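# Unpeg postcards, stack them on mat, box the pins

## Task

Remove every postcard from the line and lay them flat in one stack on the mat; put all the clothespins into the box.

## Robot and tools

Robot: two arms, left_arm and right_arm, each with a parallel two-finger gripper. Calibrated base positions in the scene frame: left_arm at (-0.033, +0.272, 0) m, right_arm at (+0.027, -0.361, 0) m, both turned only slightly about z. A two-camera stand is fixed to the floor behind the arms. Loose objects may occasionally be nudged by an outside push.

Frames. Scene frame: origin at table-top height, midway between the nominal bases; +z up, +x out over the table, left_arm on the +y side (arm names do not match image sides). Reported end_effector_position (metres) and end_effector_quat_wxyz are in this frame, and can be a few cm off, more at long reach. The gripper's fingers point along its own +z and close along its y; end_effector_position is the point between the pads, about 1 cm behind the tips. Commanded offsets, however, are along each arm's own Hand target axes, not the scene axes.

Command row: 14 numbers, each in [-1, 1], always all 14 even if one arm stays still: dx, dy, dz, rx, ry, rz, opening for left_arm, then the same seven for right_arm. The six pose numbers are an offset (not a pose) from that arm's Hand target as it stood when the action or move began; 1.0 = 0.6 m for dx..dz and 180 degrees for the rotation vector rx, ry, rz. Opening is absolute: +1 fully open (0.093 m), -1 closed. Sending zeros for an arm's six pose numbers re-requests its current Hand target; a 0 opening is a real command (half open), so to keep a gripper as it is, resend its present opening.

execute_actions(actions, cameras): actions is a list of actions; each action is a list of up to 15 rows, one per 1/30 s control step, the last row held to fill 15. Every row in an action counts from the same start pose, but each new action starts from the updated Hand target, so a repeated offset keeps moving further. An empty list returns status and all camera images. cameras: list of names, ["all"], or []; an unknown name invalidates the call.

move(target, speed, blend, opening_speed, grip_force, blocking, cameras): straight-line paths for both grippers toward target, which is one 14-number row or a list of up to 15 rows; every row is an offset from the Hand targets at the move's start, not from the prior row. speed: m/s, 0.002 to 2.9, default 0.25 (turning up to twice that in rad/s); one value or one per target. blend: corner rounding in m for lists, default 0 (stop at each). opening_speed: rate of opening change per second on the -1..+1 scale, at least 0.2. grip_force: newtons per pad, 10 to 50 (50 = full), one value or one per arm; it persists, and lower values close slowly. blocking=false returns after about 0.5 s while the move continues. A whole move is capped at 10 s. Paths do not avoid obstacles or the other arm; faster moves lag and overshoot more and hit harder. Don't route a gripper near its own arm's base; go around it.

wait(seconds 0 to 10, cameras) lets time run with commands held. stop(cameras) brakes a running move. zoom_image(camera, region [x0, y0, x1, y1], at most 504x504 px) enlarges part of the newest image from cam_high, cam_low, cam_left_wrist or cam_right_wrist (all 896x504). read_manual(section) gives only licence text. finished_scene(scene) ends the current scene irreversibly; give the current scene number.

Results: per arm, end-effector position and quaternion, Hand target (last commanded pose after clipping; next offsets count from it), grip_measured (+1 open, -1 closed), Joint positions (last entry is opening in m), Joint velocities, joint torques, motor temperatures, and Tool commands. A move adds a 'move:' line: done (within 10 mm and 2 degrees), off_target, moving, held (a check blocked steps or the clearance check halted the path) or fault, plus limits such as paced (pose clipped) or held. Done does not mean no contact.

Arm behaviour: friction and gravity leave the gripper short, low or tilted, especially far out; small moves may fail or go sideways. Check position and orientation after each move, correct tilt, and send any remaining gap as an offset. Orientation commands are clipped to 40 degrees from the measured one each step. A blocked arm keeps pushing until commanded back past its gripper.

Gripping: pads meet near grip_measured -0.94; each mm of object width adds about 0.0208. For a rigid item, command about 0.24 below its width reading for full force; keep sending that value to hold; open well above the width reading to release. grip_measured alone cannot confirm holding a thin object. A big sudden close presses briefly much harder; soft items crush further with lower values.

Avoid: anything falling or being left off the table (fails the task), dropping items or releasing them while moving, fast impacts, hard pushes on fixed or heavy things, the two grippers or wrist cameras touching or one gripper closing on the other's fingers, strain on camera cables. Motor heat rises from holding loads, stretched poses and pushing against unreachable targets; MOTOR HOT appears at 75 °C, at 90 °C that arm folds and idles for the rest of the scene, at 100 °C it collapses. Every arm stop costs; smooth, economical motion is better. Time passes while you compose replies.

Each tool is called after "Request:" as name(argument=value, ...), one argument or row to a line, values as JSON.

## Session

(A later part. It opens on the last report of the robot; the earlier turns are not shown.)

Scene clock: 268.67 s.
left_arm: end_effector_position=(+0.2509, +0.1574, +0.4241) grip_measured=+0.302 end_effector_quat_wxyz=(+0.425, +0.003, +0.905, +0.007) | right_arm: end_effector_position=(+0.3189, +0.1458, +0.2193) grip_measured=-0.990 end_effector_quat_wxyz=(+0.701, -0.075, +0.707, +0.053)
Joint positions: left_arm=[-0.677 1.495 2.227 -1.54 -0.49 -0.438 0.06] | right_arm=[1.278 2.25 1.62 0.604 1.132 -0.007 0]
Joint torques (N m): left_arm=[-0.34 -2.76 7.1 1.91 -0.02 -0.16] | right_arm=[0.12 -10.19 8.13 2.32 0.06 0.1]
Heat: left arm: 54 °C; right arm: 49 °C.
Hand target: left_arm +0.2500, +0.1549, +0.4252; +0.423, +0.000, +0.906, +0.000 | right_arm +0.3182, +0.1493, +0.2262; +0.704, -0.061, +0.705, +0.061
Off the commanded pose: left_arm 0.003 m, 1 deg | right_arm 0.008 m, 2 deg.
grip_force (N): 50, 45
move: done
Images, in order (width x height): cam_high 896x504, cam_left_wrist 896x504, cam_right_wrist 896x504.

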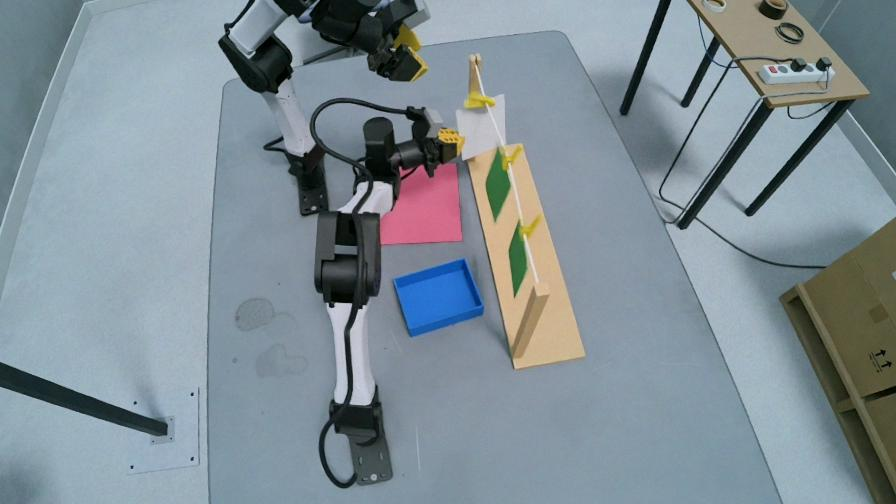

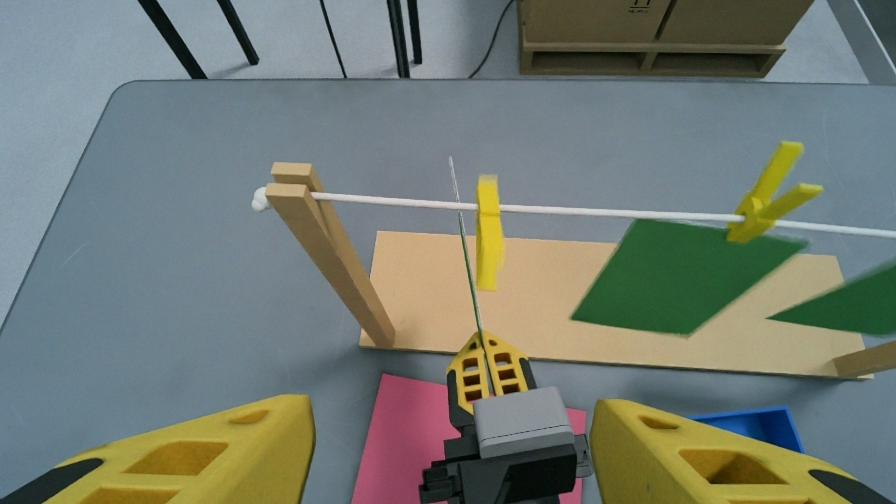

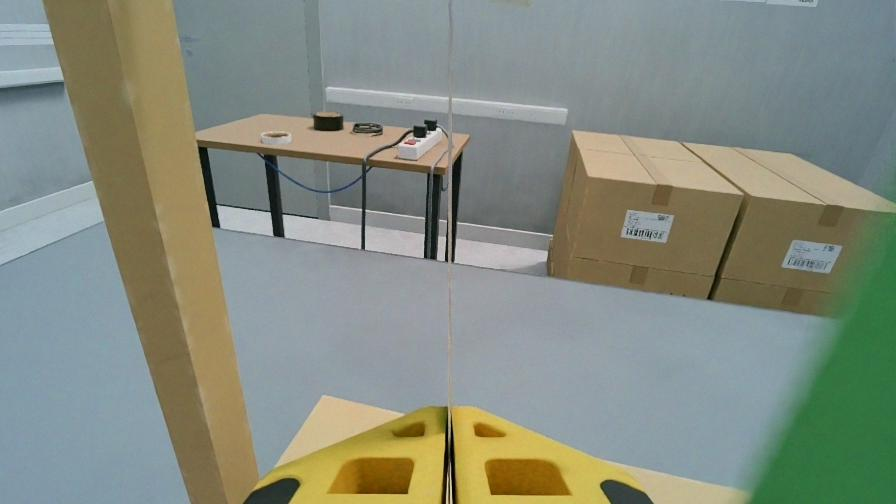

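Request:
wait(
  seconds=1,
  cameras=["all"],
)

Request:
zoom_image(
  camera="cam_left_wrist",
  region=[380, 130, 640, 350],
)

Request:
zoom_image(
  camera="cam_low",
  region=[380, 0, 740, 220],
)

Scene clock: 277.03 s.
left_arm: end_effector_position=(+0.2509, +0.1574, +0.4241) grip_measured=+0.302 end_effector_quat_wxyz=(+0.425, +0.003, +0.905, +0.007) | right_arm: end_effector_position=(+0.3189, +0.1457, +0.2192) grip_measured=-0.990 end_effector_quat_wxyz=(+0.701, -0.075, +0.707, +0.052)
Joint positions: left_arm=[-0.677 1.495 2.227 -1.54 -0.49 -0.438 0.06] | right_arm=[1.278 2.25 1.62 0.603 1.133 -0.007 0]
Joint torques (N m): left_arm=[-0.09 -2.33 7.04 1.83 -0.03 -0.2] | right_arm=[0.12 -10.19 8.14 2.31 0.06 0.1]
Heat: left arm: 53 °C; right arm: 49 °C.
Hand target: left_arm +0.2500, +0.1549, +0.4252; +0.423, +0.000, +0.906, +0.000 | right_arm +0.3182, +0.1493, +0.2261; +0.704, -0.061, +0.705, +0.061
Tool commands: left_gripper/opening=+0.3 right_gripper/opening=-1.0
Off the commanded pose: left_arm 0.003 m, 1 deg | right_arm 0.008 m, 2 deg.
grip_force (N): 50, 45
wait: 1.00 s; at rest from the start

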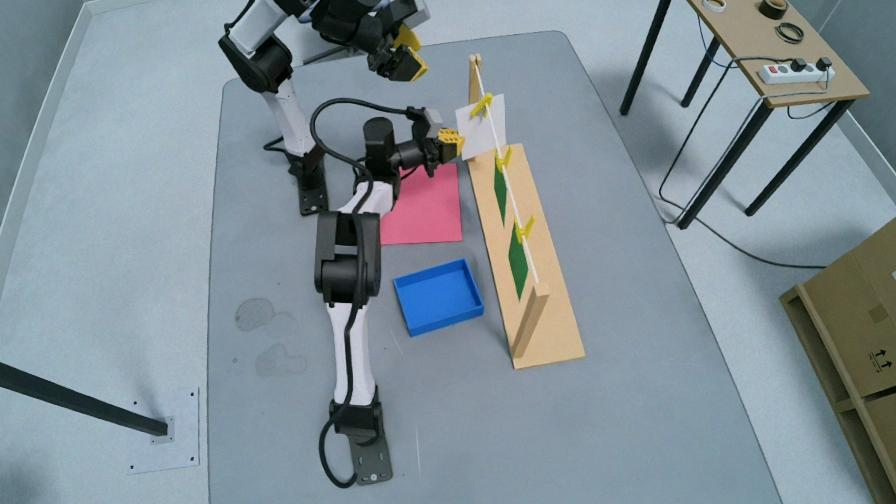

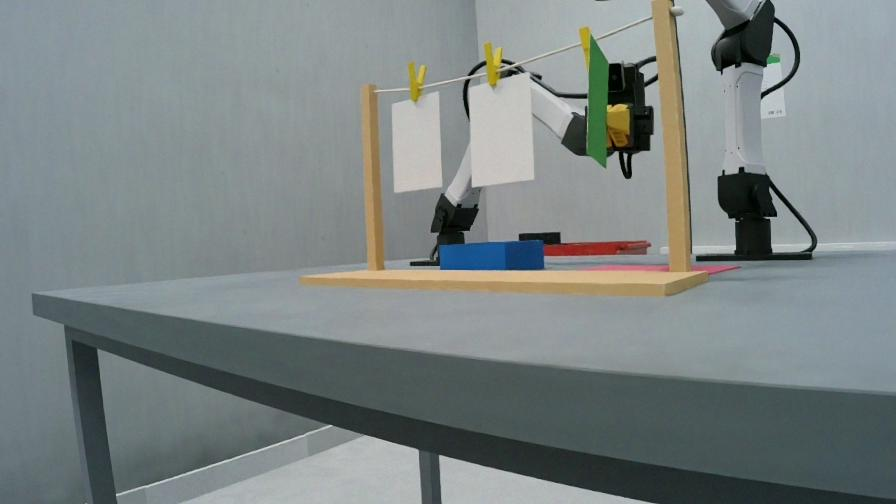

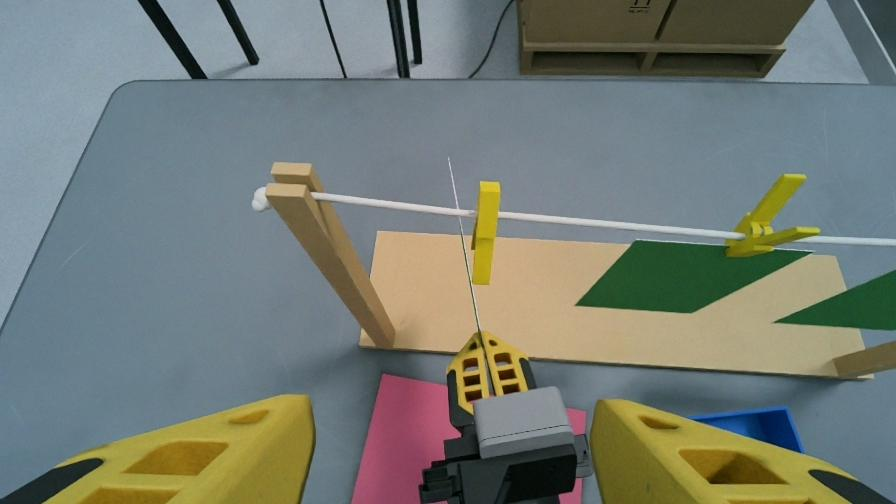

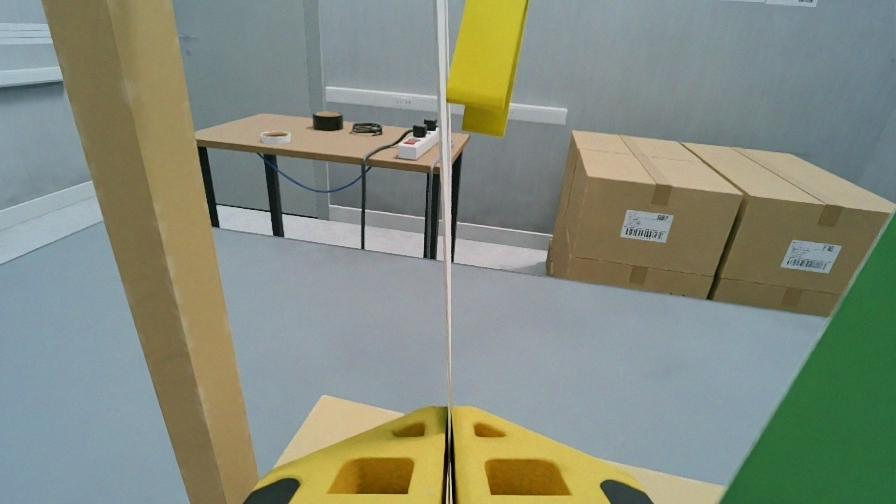

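Scaled by 1.938.

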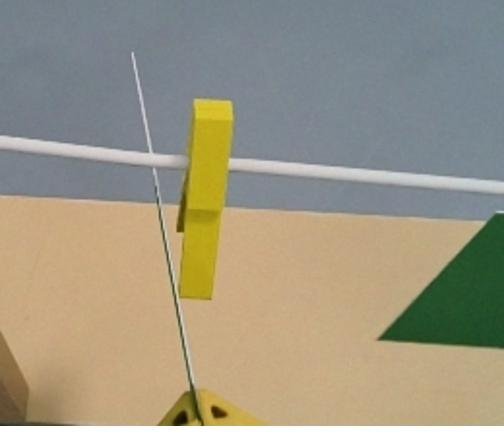

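Scaled by 1.400.

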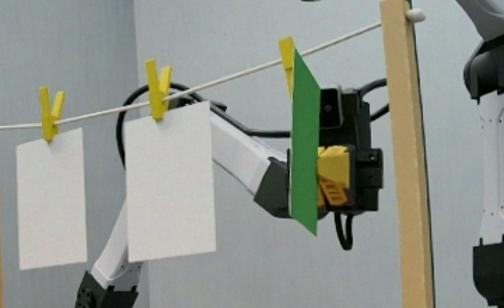

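Request:
move(
  target=[
    [0,0,0,0,0,0,0.3,0,0,-0.0833,0,0,0,-1],
    [0,0,0,0,0,0,0.3,-0.0067,-0.0778,-0.129,-0.278,0,0,-1],
    [0,0,0,0,0,0,0.3,0.16,-0.0533,-0.1045,-0.4575,-0.2486,-0.5084,-1],
  ],
  speed=0.12,
  blend=[0.02,0.02,0],
  cameras=["all"],
)

Scene clock: 323.43 s.
left_arm: end_effector_position=(+0.2509, +0.1574, +0.4241) grip_measured=+0.302 end_effector_quat_wxyz=(+0.425, +0.003, +0.905, +0.007) | right_arm: end_effector_position=(+0.2567, +0.0988, +0.1439) grip_measured=-0.990 end_effector_quat_wxyz=(-0.571, +0.801, -0.161, -0.082)
Joint positions: left_arm=[-0.677 1.495 2.227 -1.54 -0.49 -0.438 0.06] | right_arm=[0.905 1.855 1.037 0.417 -0.538 -1.443 0]
Joint torques (N m): left_arm=[-0.03 -2.5 7.06 1.79 -0.06 -0.16] | right_arm=[-0.96 -7.25 7.8 2.52 -0.59 0.06]
Heat: left arm: 52 °C; right arm: 51 °C.
Hand target: left_arm +0.2500, +0.1549, +0.4252; +0.423, +0.000, +0.906, +0.000 | right_arm +0.2594, +0.1032, +0.1520; -0.578, +0.797, -0.152, -0.088 (not the last commanded pose)
Off the commanded pose: left_arm 0.003 m, 1 deg | right_arm 0.017 m, 23 deg.
grip_force (N): 50, 45
move: off_target (right_arm; path cut at 10 s); path passed 2 of 3 targets

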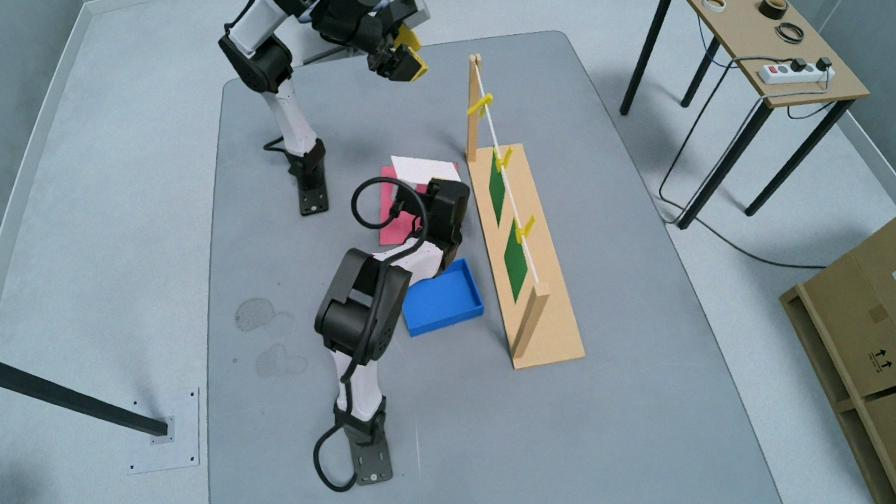

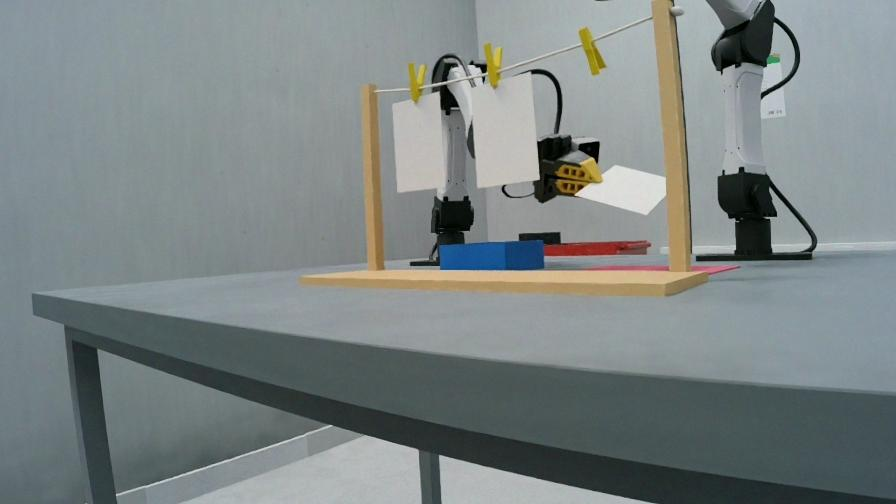

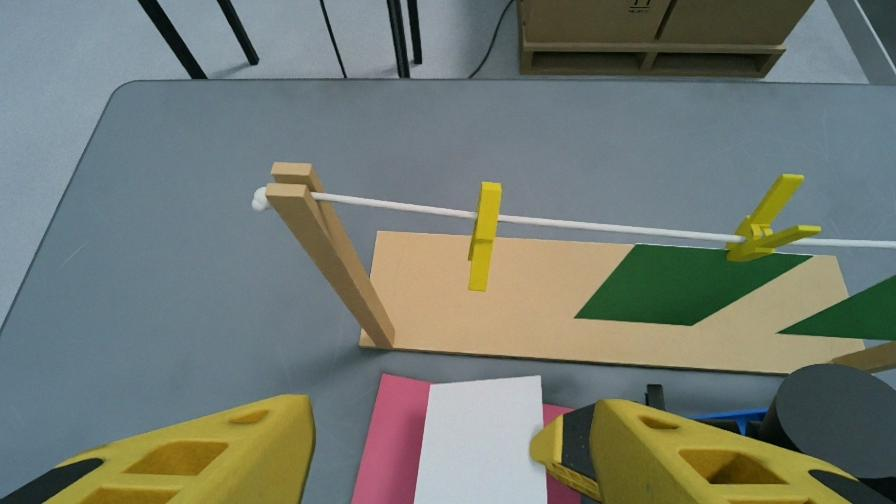

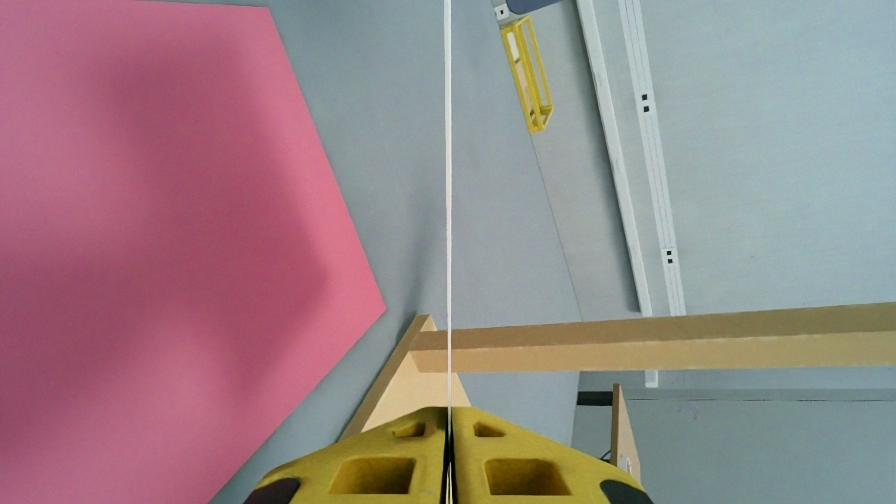

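Request:
move(
  target=[0,0,0,0,0,0,0.3,0,0.084,0.0357,-0.0544,-0.0019,-0.1126,-1],
  speed=0.2,
  cameras=["cam_high","cam_low","cam_left_wrist"],
)

Scene clock: 350.93 s.
left_arm: end_effector_position=(+0.2509, +0.1574, +0.4241) grip_measured=+0.302 end_effector_quat_wxyz=(+0.425, +0.003, +0.905, +0.007) | right_arm: end_effector_position=(+0.2411, +0.1024, +0.0941) grip_measured=-0.990 end_effector_quat_wxyz=(-0.510, +0.860, -0.006, -0.004)
Joint positions: left_arm=[-0.677 1.495 2.227 -1.54 -0.49 -0.438 0.06] | right_arm=[0.941 1.932 1.079 0.27 -0.516 -1.871 0]
Joint torques (N m): left_arm=[-0.03 -2.77 7.17 1.74 0.04 -0.26] | right_arm=[0.21 -7.73 7.51 2.33 -0.31 0]
Motor temperatures (°C): left_arm=[33 37 48 52 29 30 31] | right_arm=[32 48 44 47 31 29 30]
Heat: left arm: 52 °C; right arm: 48 °C.
Hand target: left_arm +0.2500, +0.1549, +0.4252; +0.423, +0.000, +0.906, +0.000 | right_arm +0.2428, +0.1092, +0.1001; -0.515, +0.857, +0.000, +0.000
Off the commanded pose: left_arm 0.003 m, 1 deg | right_arm 0.009 m, 1 deg.
grip_force (N): 50, 45
move: done
Images, in order (width x height): cam_high 896x504, cam_low 896x504, cam_left_wrist 896x504.

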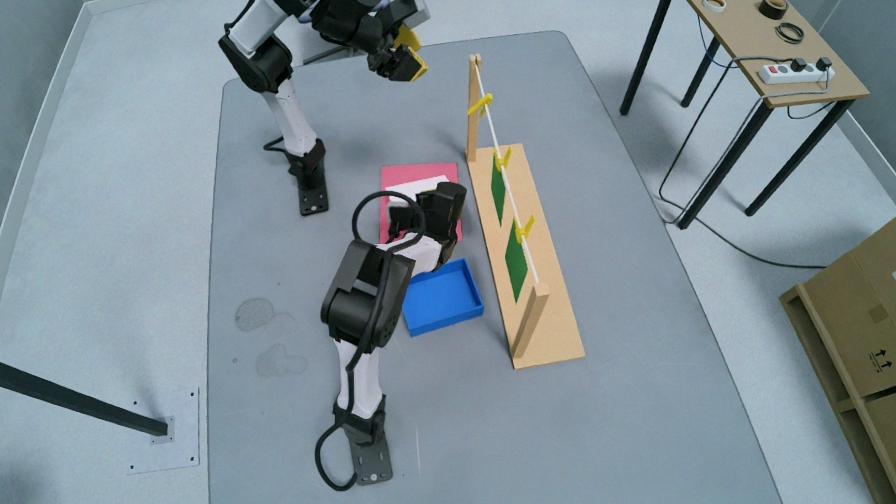

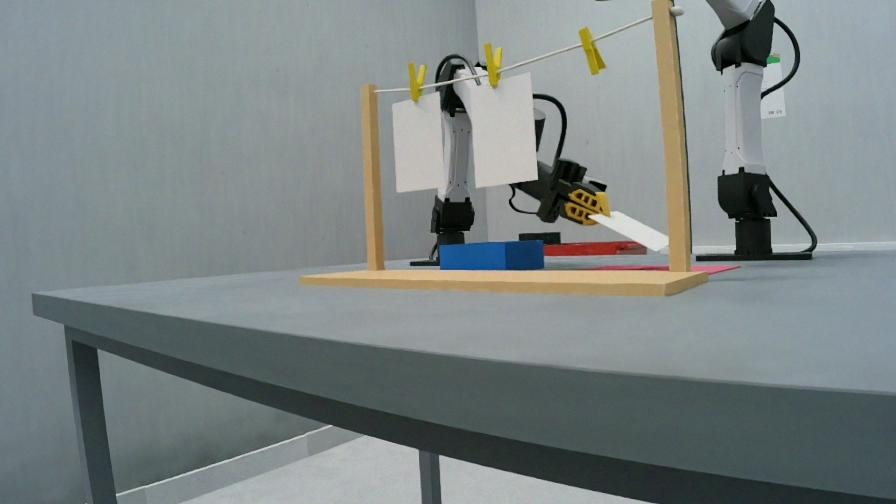

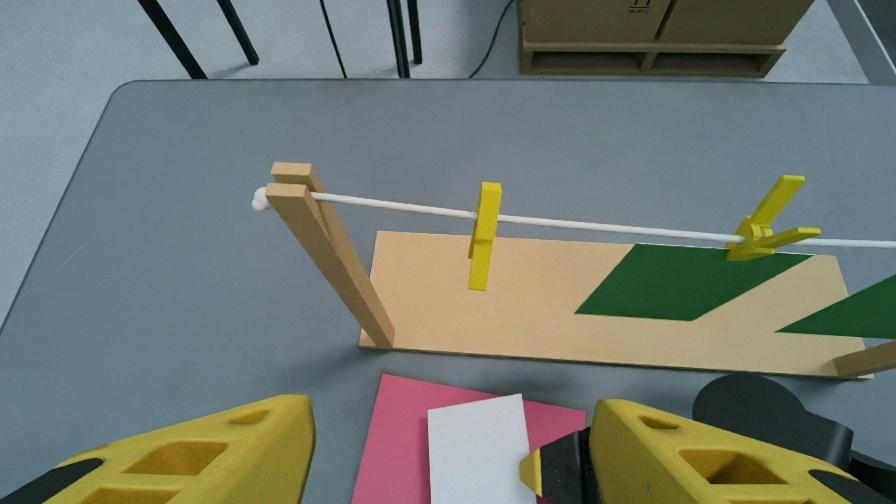

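Request:
move(
  target=[0,0,0,0,0,0,0.3,0,0.0662,0.0352,0,0.049,0.026,-1],
  speed=0.1,
  cameras=["cam_high","cam_low","cam_left_wrist"],
)

Request:
zoom_image(
  camera="cam_low",
  region=[480, 130, 760, 310],
)

Scene clock: 367.40 s.
left_arm: end_effector_position=(+0.2509, +0.1574, +0.4241) grip_measured=+0.302 end_effector_quat_wxyz=(+0.425, +0.003, +0.905, +0.007) | right_arm: end_effector_position=(+0.2453, +0.1096, +0.0605) grip_measured=-0.990 end_effector_quat_wxyz=(-0.514, +0.853, -0.070, +0.048)
Joint positions: left_arm=[-0.677 1.495 2.227 -1.54 -0.49 -0.438 0.06] | right_arm=[1.002 2.011 0.993 0.505 -0.316 -1.755 0]
Joint torques (N m): left_arm=[-0.02 -2.85 7.23 1.84 -0.03 -0.19] | right_arm=[0.18 -7.75 4.07 2.76 -0.2 0.19]
Heat: left arm: 51 °C; right arm: 49 °C.
Hand target: left_arm +0.2500, +0.1549, +0.4252; +0.423, +0.000, +0.906, +0.000 | right_arm +0.2428, +0.1092, +0.0552; -0.513, +0.854, -0.074, +0.045
Off the commanded pose: left_arm 0.003 m, 1 deg | right_arm 0.006 m, 1 deg.
grip_force (N): 50, 45
move: done
Images, in order (width x height): cam_high 896x504, cam_low 896x504, cam_left_wrist 896x504.

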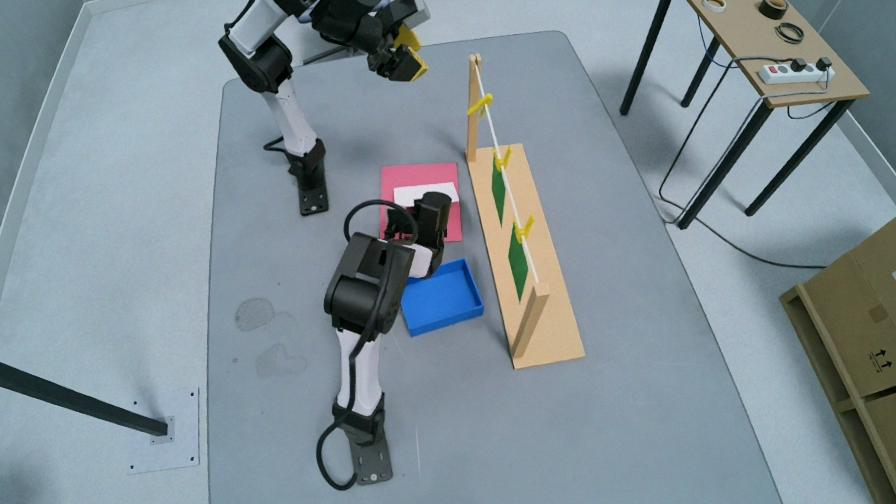

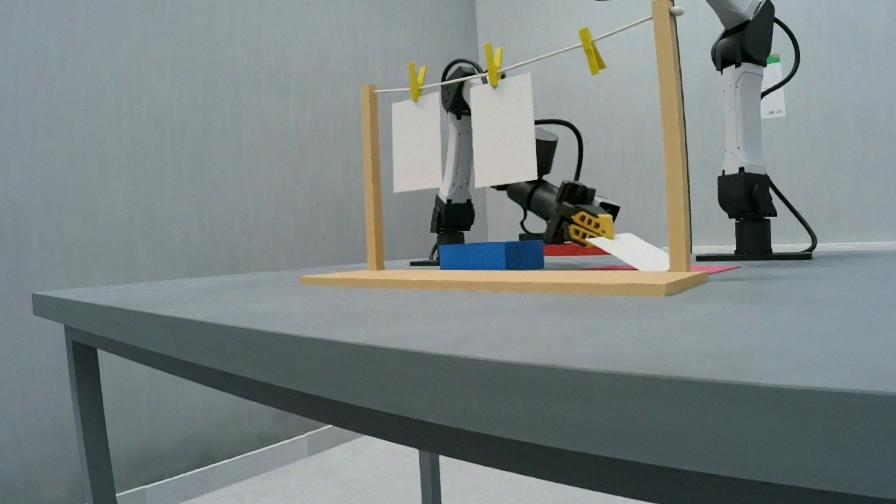

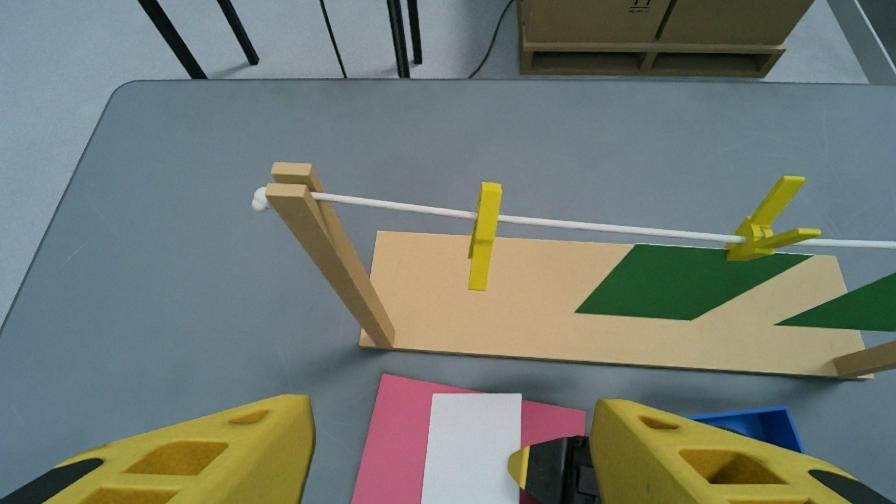

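Scaled by 1.800.

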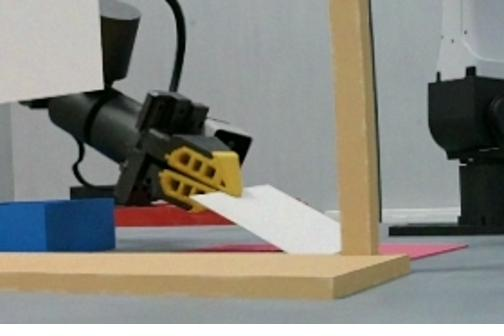

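Request:
move(
  target=[0,0,0,0,0,0,0.3,-0.036,0.0236,0.0053,0,0,0,-1],
  speed=0.06,
  cameras=["cam_high","cam_low","cam_left_wrist"],
)

Request:
zoom_image(
  camera="cam_high",
  region=[360, 140, 500, 260],
)

Scene clock: 388.53 s.
left_arm: end_effector_position=(+0.2509, +0.1574, +0.4241) grip_measured=+0.302 end_effector_quat_wxyz=(+0.425, +0.003, +0.905, +0.007) | right_arm: end_effector_position=(+0.2251, +0.1127, +0.0538) grip_measured=-0.990 end_effector_quat_wxyz=(-0.525, +0.847, -0.067, +0.052)
Joint positions: left_arm=[-0.677 1.495 2.227 -1.54 -0.49 -0.438 0.06] | right_arm=[1.053 2.02 0.933 0.609 -0.273 -1.729 0]
Joint torques (N m): left_arm=[-0.25 -2.76 7.15 1.83 -0.08 -0.13] | right_arm=[0.29 -7.25 3.64 2.55 -0.14 0.2]
Heat: left arm: 51 °C; right arm: 50 °C.
Hand target: left_arm +0.2500, +0.1549, +0.4252; +0.423, +0.000, +0.906, +0.000 | right_arm +0.2209, +0.1092, +0.0412; -0.513, +0.854, -0.074, +0.045
Off the commanded pose: left_arm 0.003 m, 1 deg | right_arm 0.014 m, 2 deg.
grip_force (N): 50, 45
move: off_target (right_arm)
Images, in order (width x height): cam_high 896x504, cam_low 896x504, cam_left_wrist 896x504.

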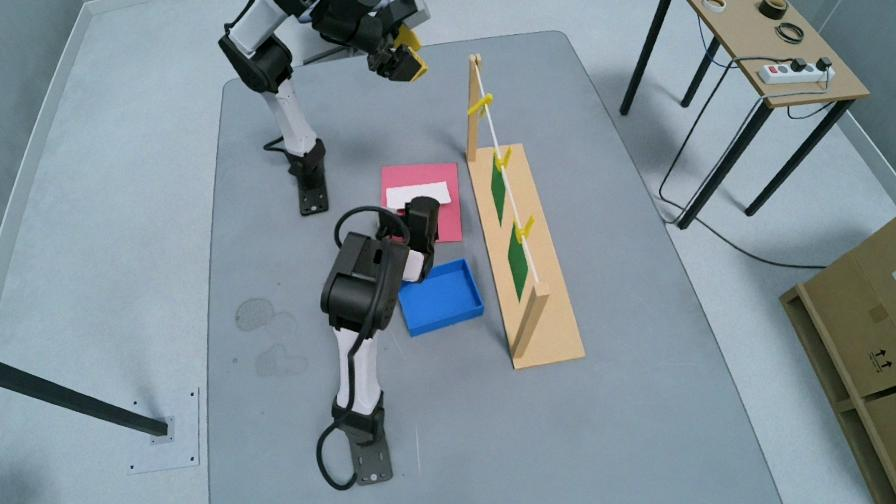

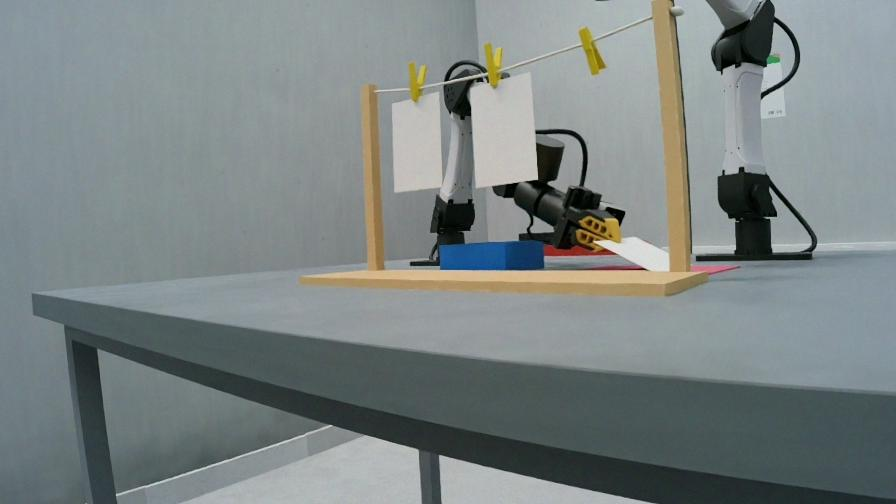

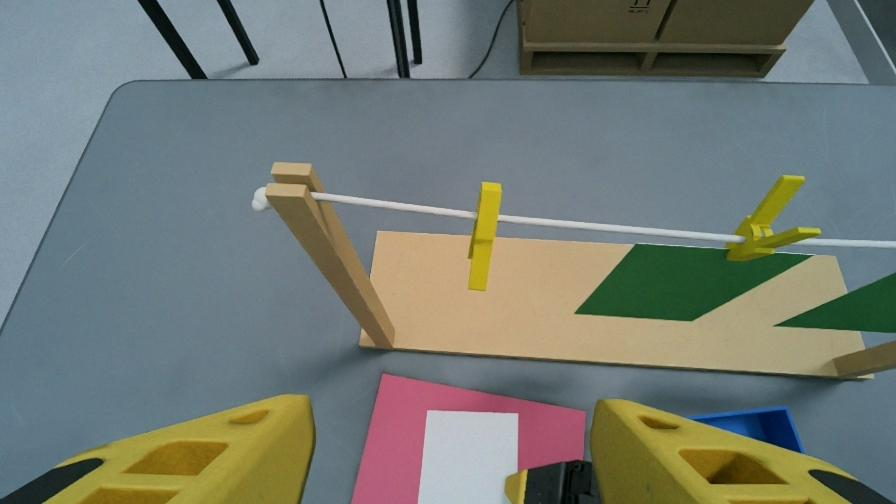

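Scaled by 3.600.

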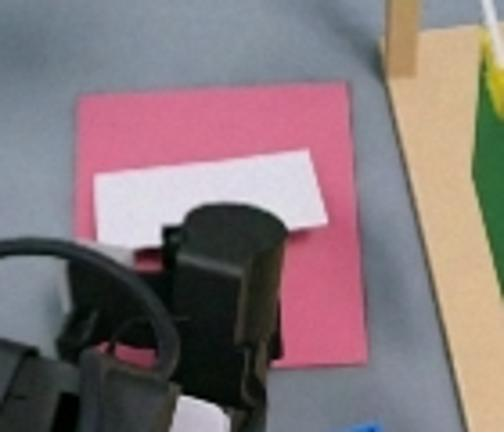

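Request:
move(
  target=[0,0,0,0,0,0,0.3,0,0.0132,0.004,0.055,0,0,-1],
  speed=0.06,
  cameras=["cam_low"],
)

Request:
zoom_image(
  camera="cam_low",
  region=[480, 130, 760, 310],
)

Scene clock: 406.10 s.
left_arm: end_effector_position=(+0.2509, +0.1574, +0.4241) grip_measured=+0.302 end_effector_quat_wxyz=(+0.425, +0.003, +0.905, +0.007) | right_arm: end_effector_position=(+0.2237, +0.1106, +0.0398) grip_measured=-0.990 end_effector_quat_wxyz=(-0.588, +0.804, -0.068, +0.065)
Joint positions: left_arm=[-0.677 1.495 2.227 -1.54 -0.49 -0.438 0.06] | right_arm=[1.053 2.146 0.836 0.992 -0.275 -1.686 0]
Joint torques (N m): left_arm=[-0.16 -2.62 7.16 1.78 -0.01 -0.19] | right_arm=[-0.76 -7.47 2.99 2.82 -0.45 0.24]
Motor temperatures (°C): left_arm=[32 36 48 51 29 30 31] | right_arm=[32 48 39 47 31 29 30]
Heat: left arm: 51 °C; right arm: 48 °C.
Hand target: left_arm +0.2500, +0.1549, +0.4252; +0.423, +0.000, +0.906, +0.000 | right_arm +0.2206, +0.1076, +0.0330; -0.585, +0.806, -0.070, +0.051
Off the commanded pose: left_arm 0.003 m, 1 deg | right_arm 0.008 m, 2 deg.
grip_force (N): 50, 45
move: done
Images, in order (width x height): cam_low 896x504.

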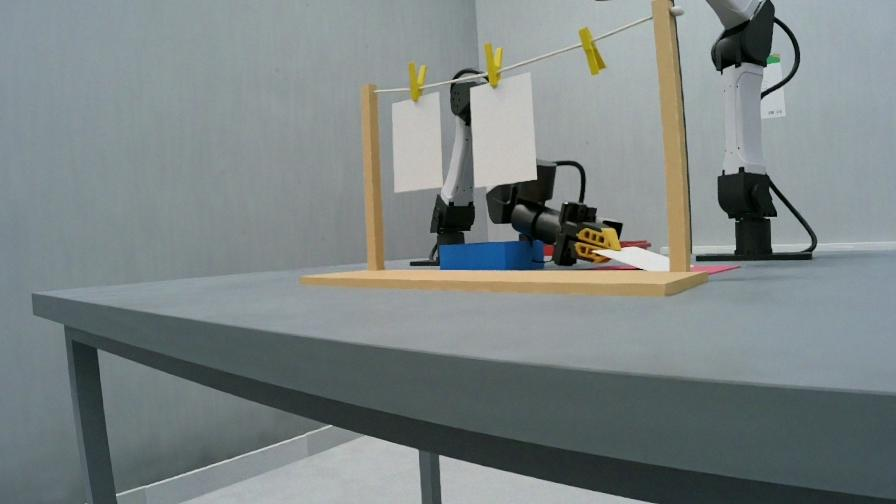

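Scaled by 1.800.

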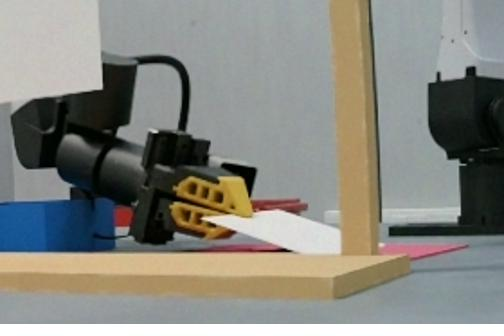

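Request:
move(
  target=[
    [0,0,0,0,0,0,0.3,0,0,0,0,0,0,-0.6],
    [0,0,0,0,0,0,0.3,0,0,-0.055,0,0,0,-0.6],
    [0,0,0,0,0,0,0.3,0,-0.06,-0.14,0,0,0,-0.6],
  ],
  speed=0.06,
  blend=[0,0.01,0],
  opening_speed=0.4,
  cameras=["cam_high","cam_low","cam_left_wrist","cam_right_wrist"],
)

Scene clock: 423.07 s.
left_arm: end_effector_position=(+0.2509, +0.1574, +0.4241) grip_measured=+0.302 end_effector_quat_wxyz=(+0.425, +0.003, +0.905, +0.007) | right_arm: end_effector_position=(+0.2115, +0.0425, +0.0883) grip_measured=-0.602 end_effector_quat_wxyz=(-0.580, +0.809, -0.076, +0.058)
Joint positions: left_arm=[-0.677 1.495 2.227 -1.54 -0.49 -0.438 0.06] | right_arm=[0.981 1.777 0.59 0.841 -0.343 -1.697 0.016]
Joint torques (N m): left_arm=[-0.1 -2.86 6.93 1.87 -0.1 -0.26] | right_arm=[-0.91 -7.86 3.51 2.64 -0.49 0.08]
Heat: left arm: 50 °C; right arm: 48 °C.
Hand target: left_arm +0.2500, +0.1549, +0.4252; +0.423, +0.000, +0.906, +0.000 | right_arm +0.2087, +0.0399, +0.0933; -0.585, +0.806, -0.070, +0.051
Off the commanded pose: left_arm 0.003 m, 1 deg | right_arm 0.006 m, 1 deg.
grip_force (N): 50, 45
move: done

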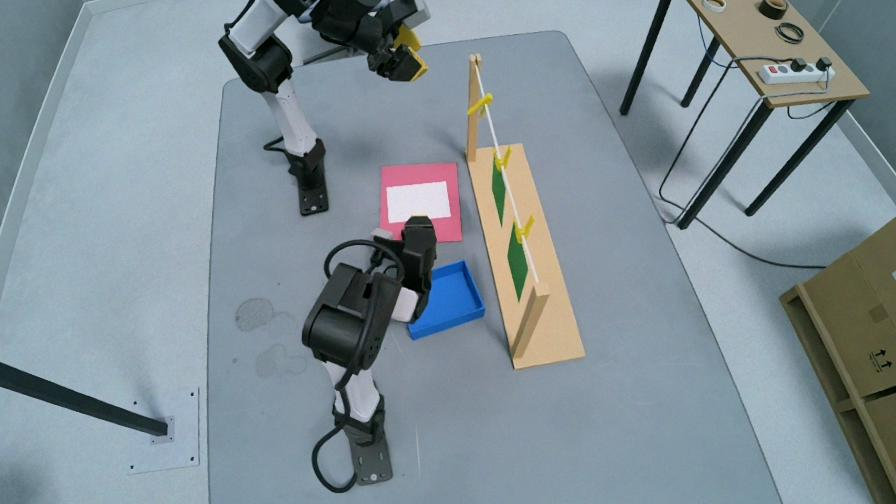

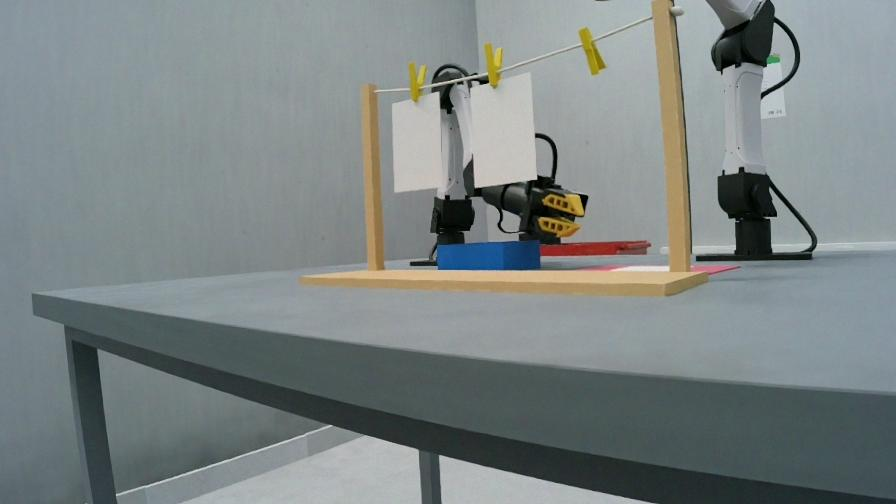

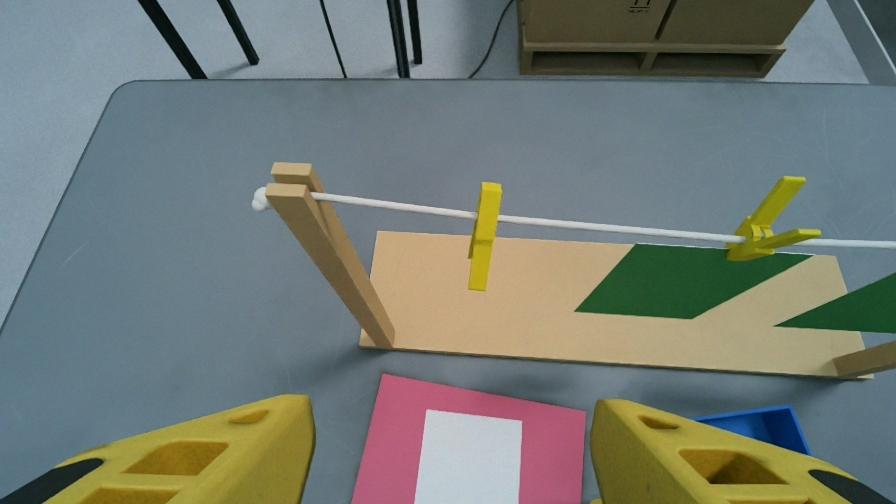

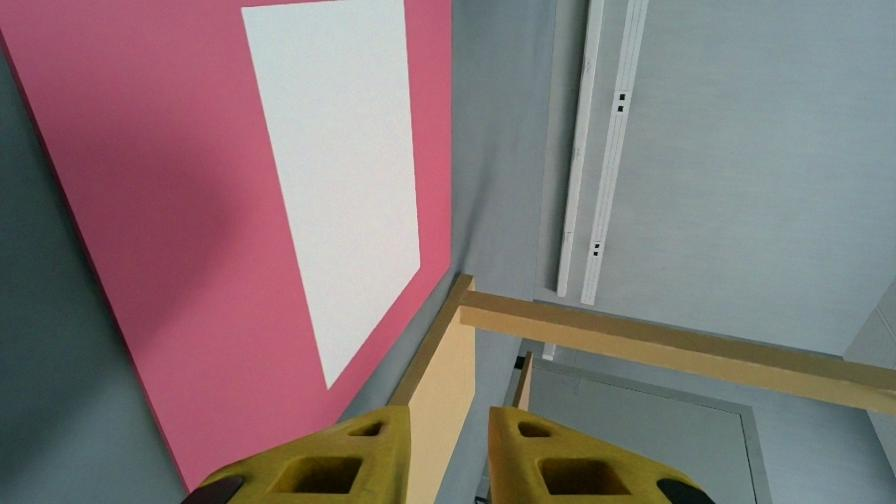

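Request:
zoom_image(
  camera="cam_low",
  region=[550, 0, 680, 110],
)

Request:
zoom_image(
  camera="cam_left_wrist",
  region=[440, 160, 540, 310],
)

Scaled by 3.877.

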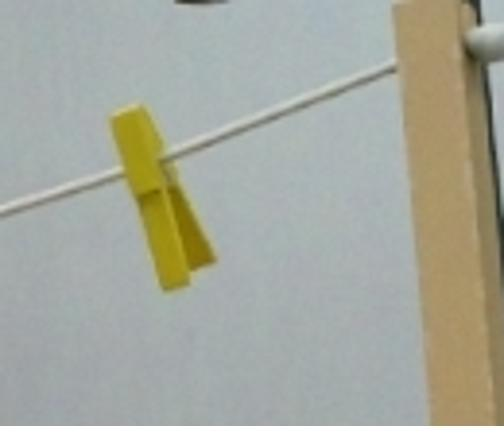

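Scaled by 3.360.

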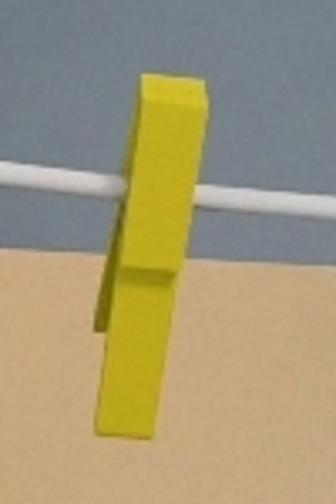

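Request:
move(
  target=[
    [0.1878,0.1312,0.1013,0.0231,-0.2235,0.0172,0.3,0.03,-0.2293,-0.14,0.115,0.038,0.255,0],
    [0.1878,0.1312,0.1013,0.0231,-0.2235,0.0172,0.3,0.1092,-0.3362,-0.0092,0.23,0.0759,0.5096,0],
  ],
  speed=0.25,
  blend=[0.04,0],
  cameras=["all"],
)

Scene clock: 468.13 s.
left_arm: end_effector_position=(+0.2238, +0.2336, +0.3012) grip_measured=+0.302 end_effector_quat_wxyz=(+0.706, +0.033, +0.707, -0.025) | right_arm: end_effector_position=(+0.2831, +0.0797, +0.2748) grip_measured=-0.001 end_effector_quat_wxyz=(+0.647, -0.283, +0.659, +0.258)
Joint positions: left_arm=[-0.3 0.422 0.504 -0.082 -0.186 0.011 0.06] | right_arm=[1.135 1.654 1.029 0.596 0.384 -0.014 0.045]
Joint torques (N m): left_arm=[0.7 0.61 7.32 2.59 0.2 0.15] | right_arm=[0.31 -6.28 8.46 2.83 -0.03 0.19]
Heat: left arm: 51 °C; right arm: 47 °C.
Hand target: left_arm +0.2242, +0.2337, +0.2998; +0.708, +0.039, +0.704, -0.021 | right_arm +0.2830, +0.0850, +0.2869; +0.653, -0.270, +0.653, +0.271
Off the commanded pose: left_arm 0.002 m, 1 deg | right_arm 0.013 m, 2 deg.
grip_force (N): 50, 45
move: off_target (right_arm)

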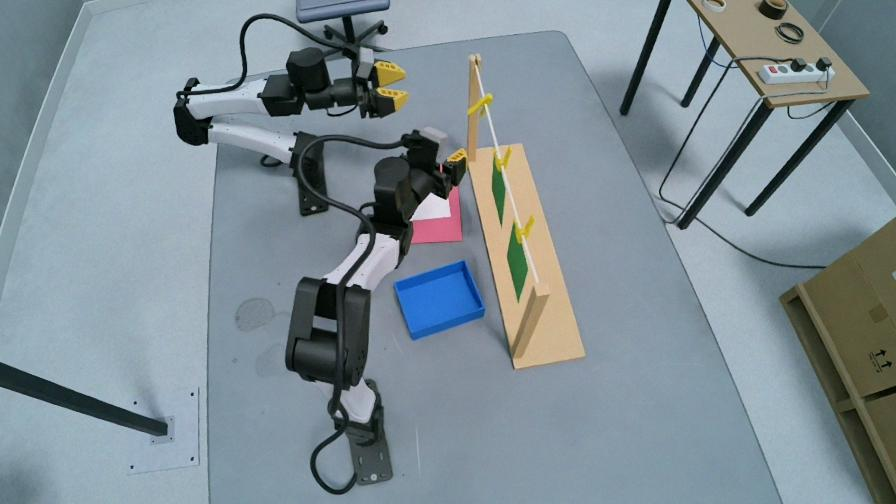

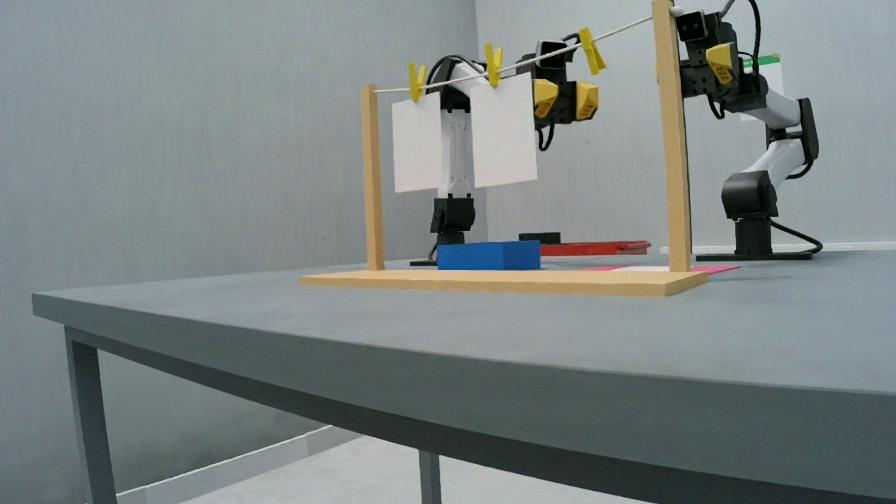

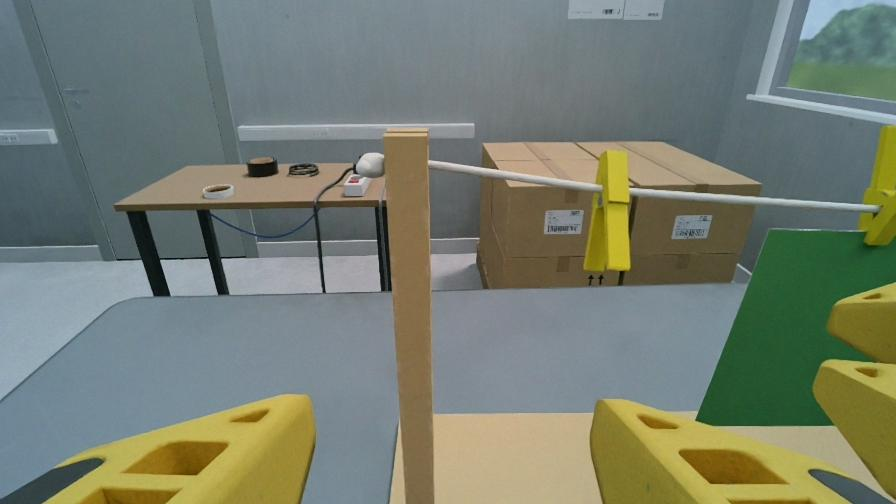

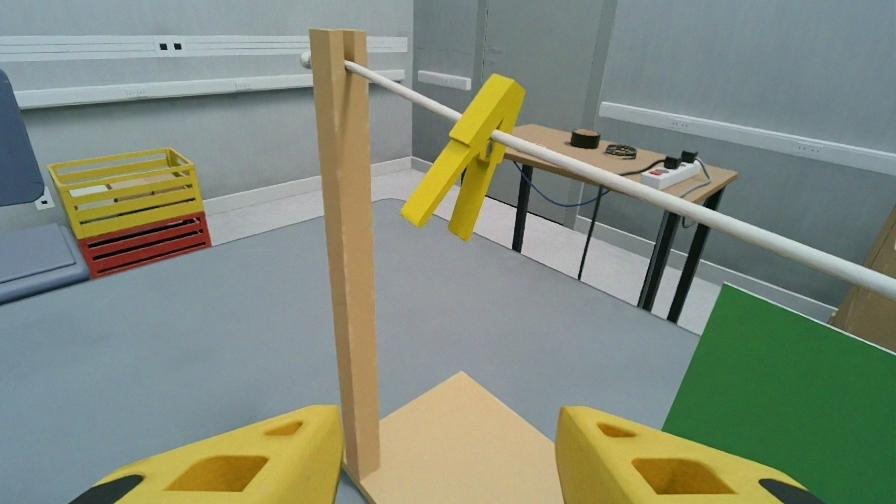

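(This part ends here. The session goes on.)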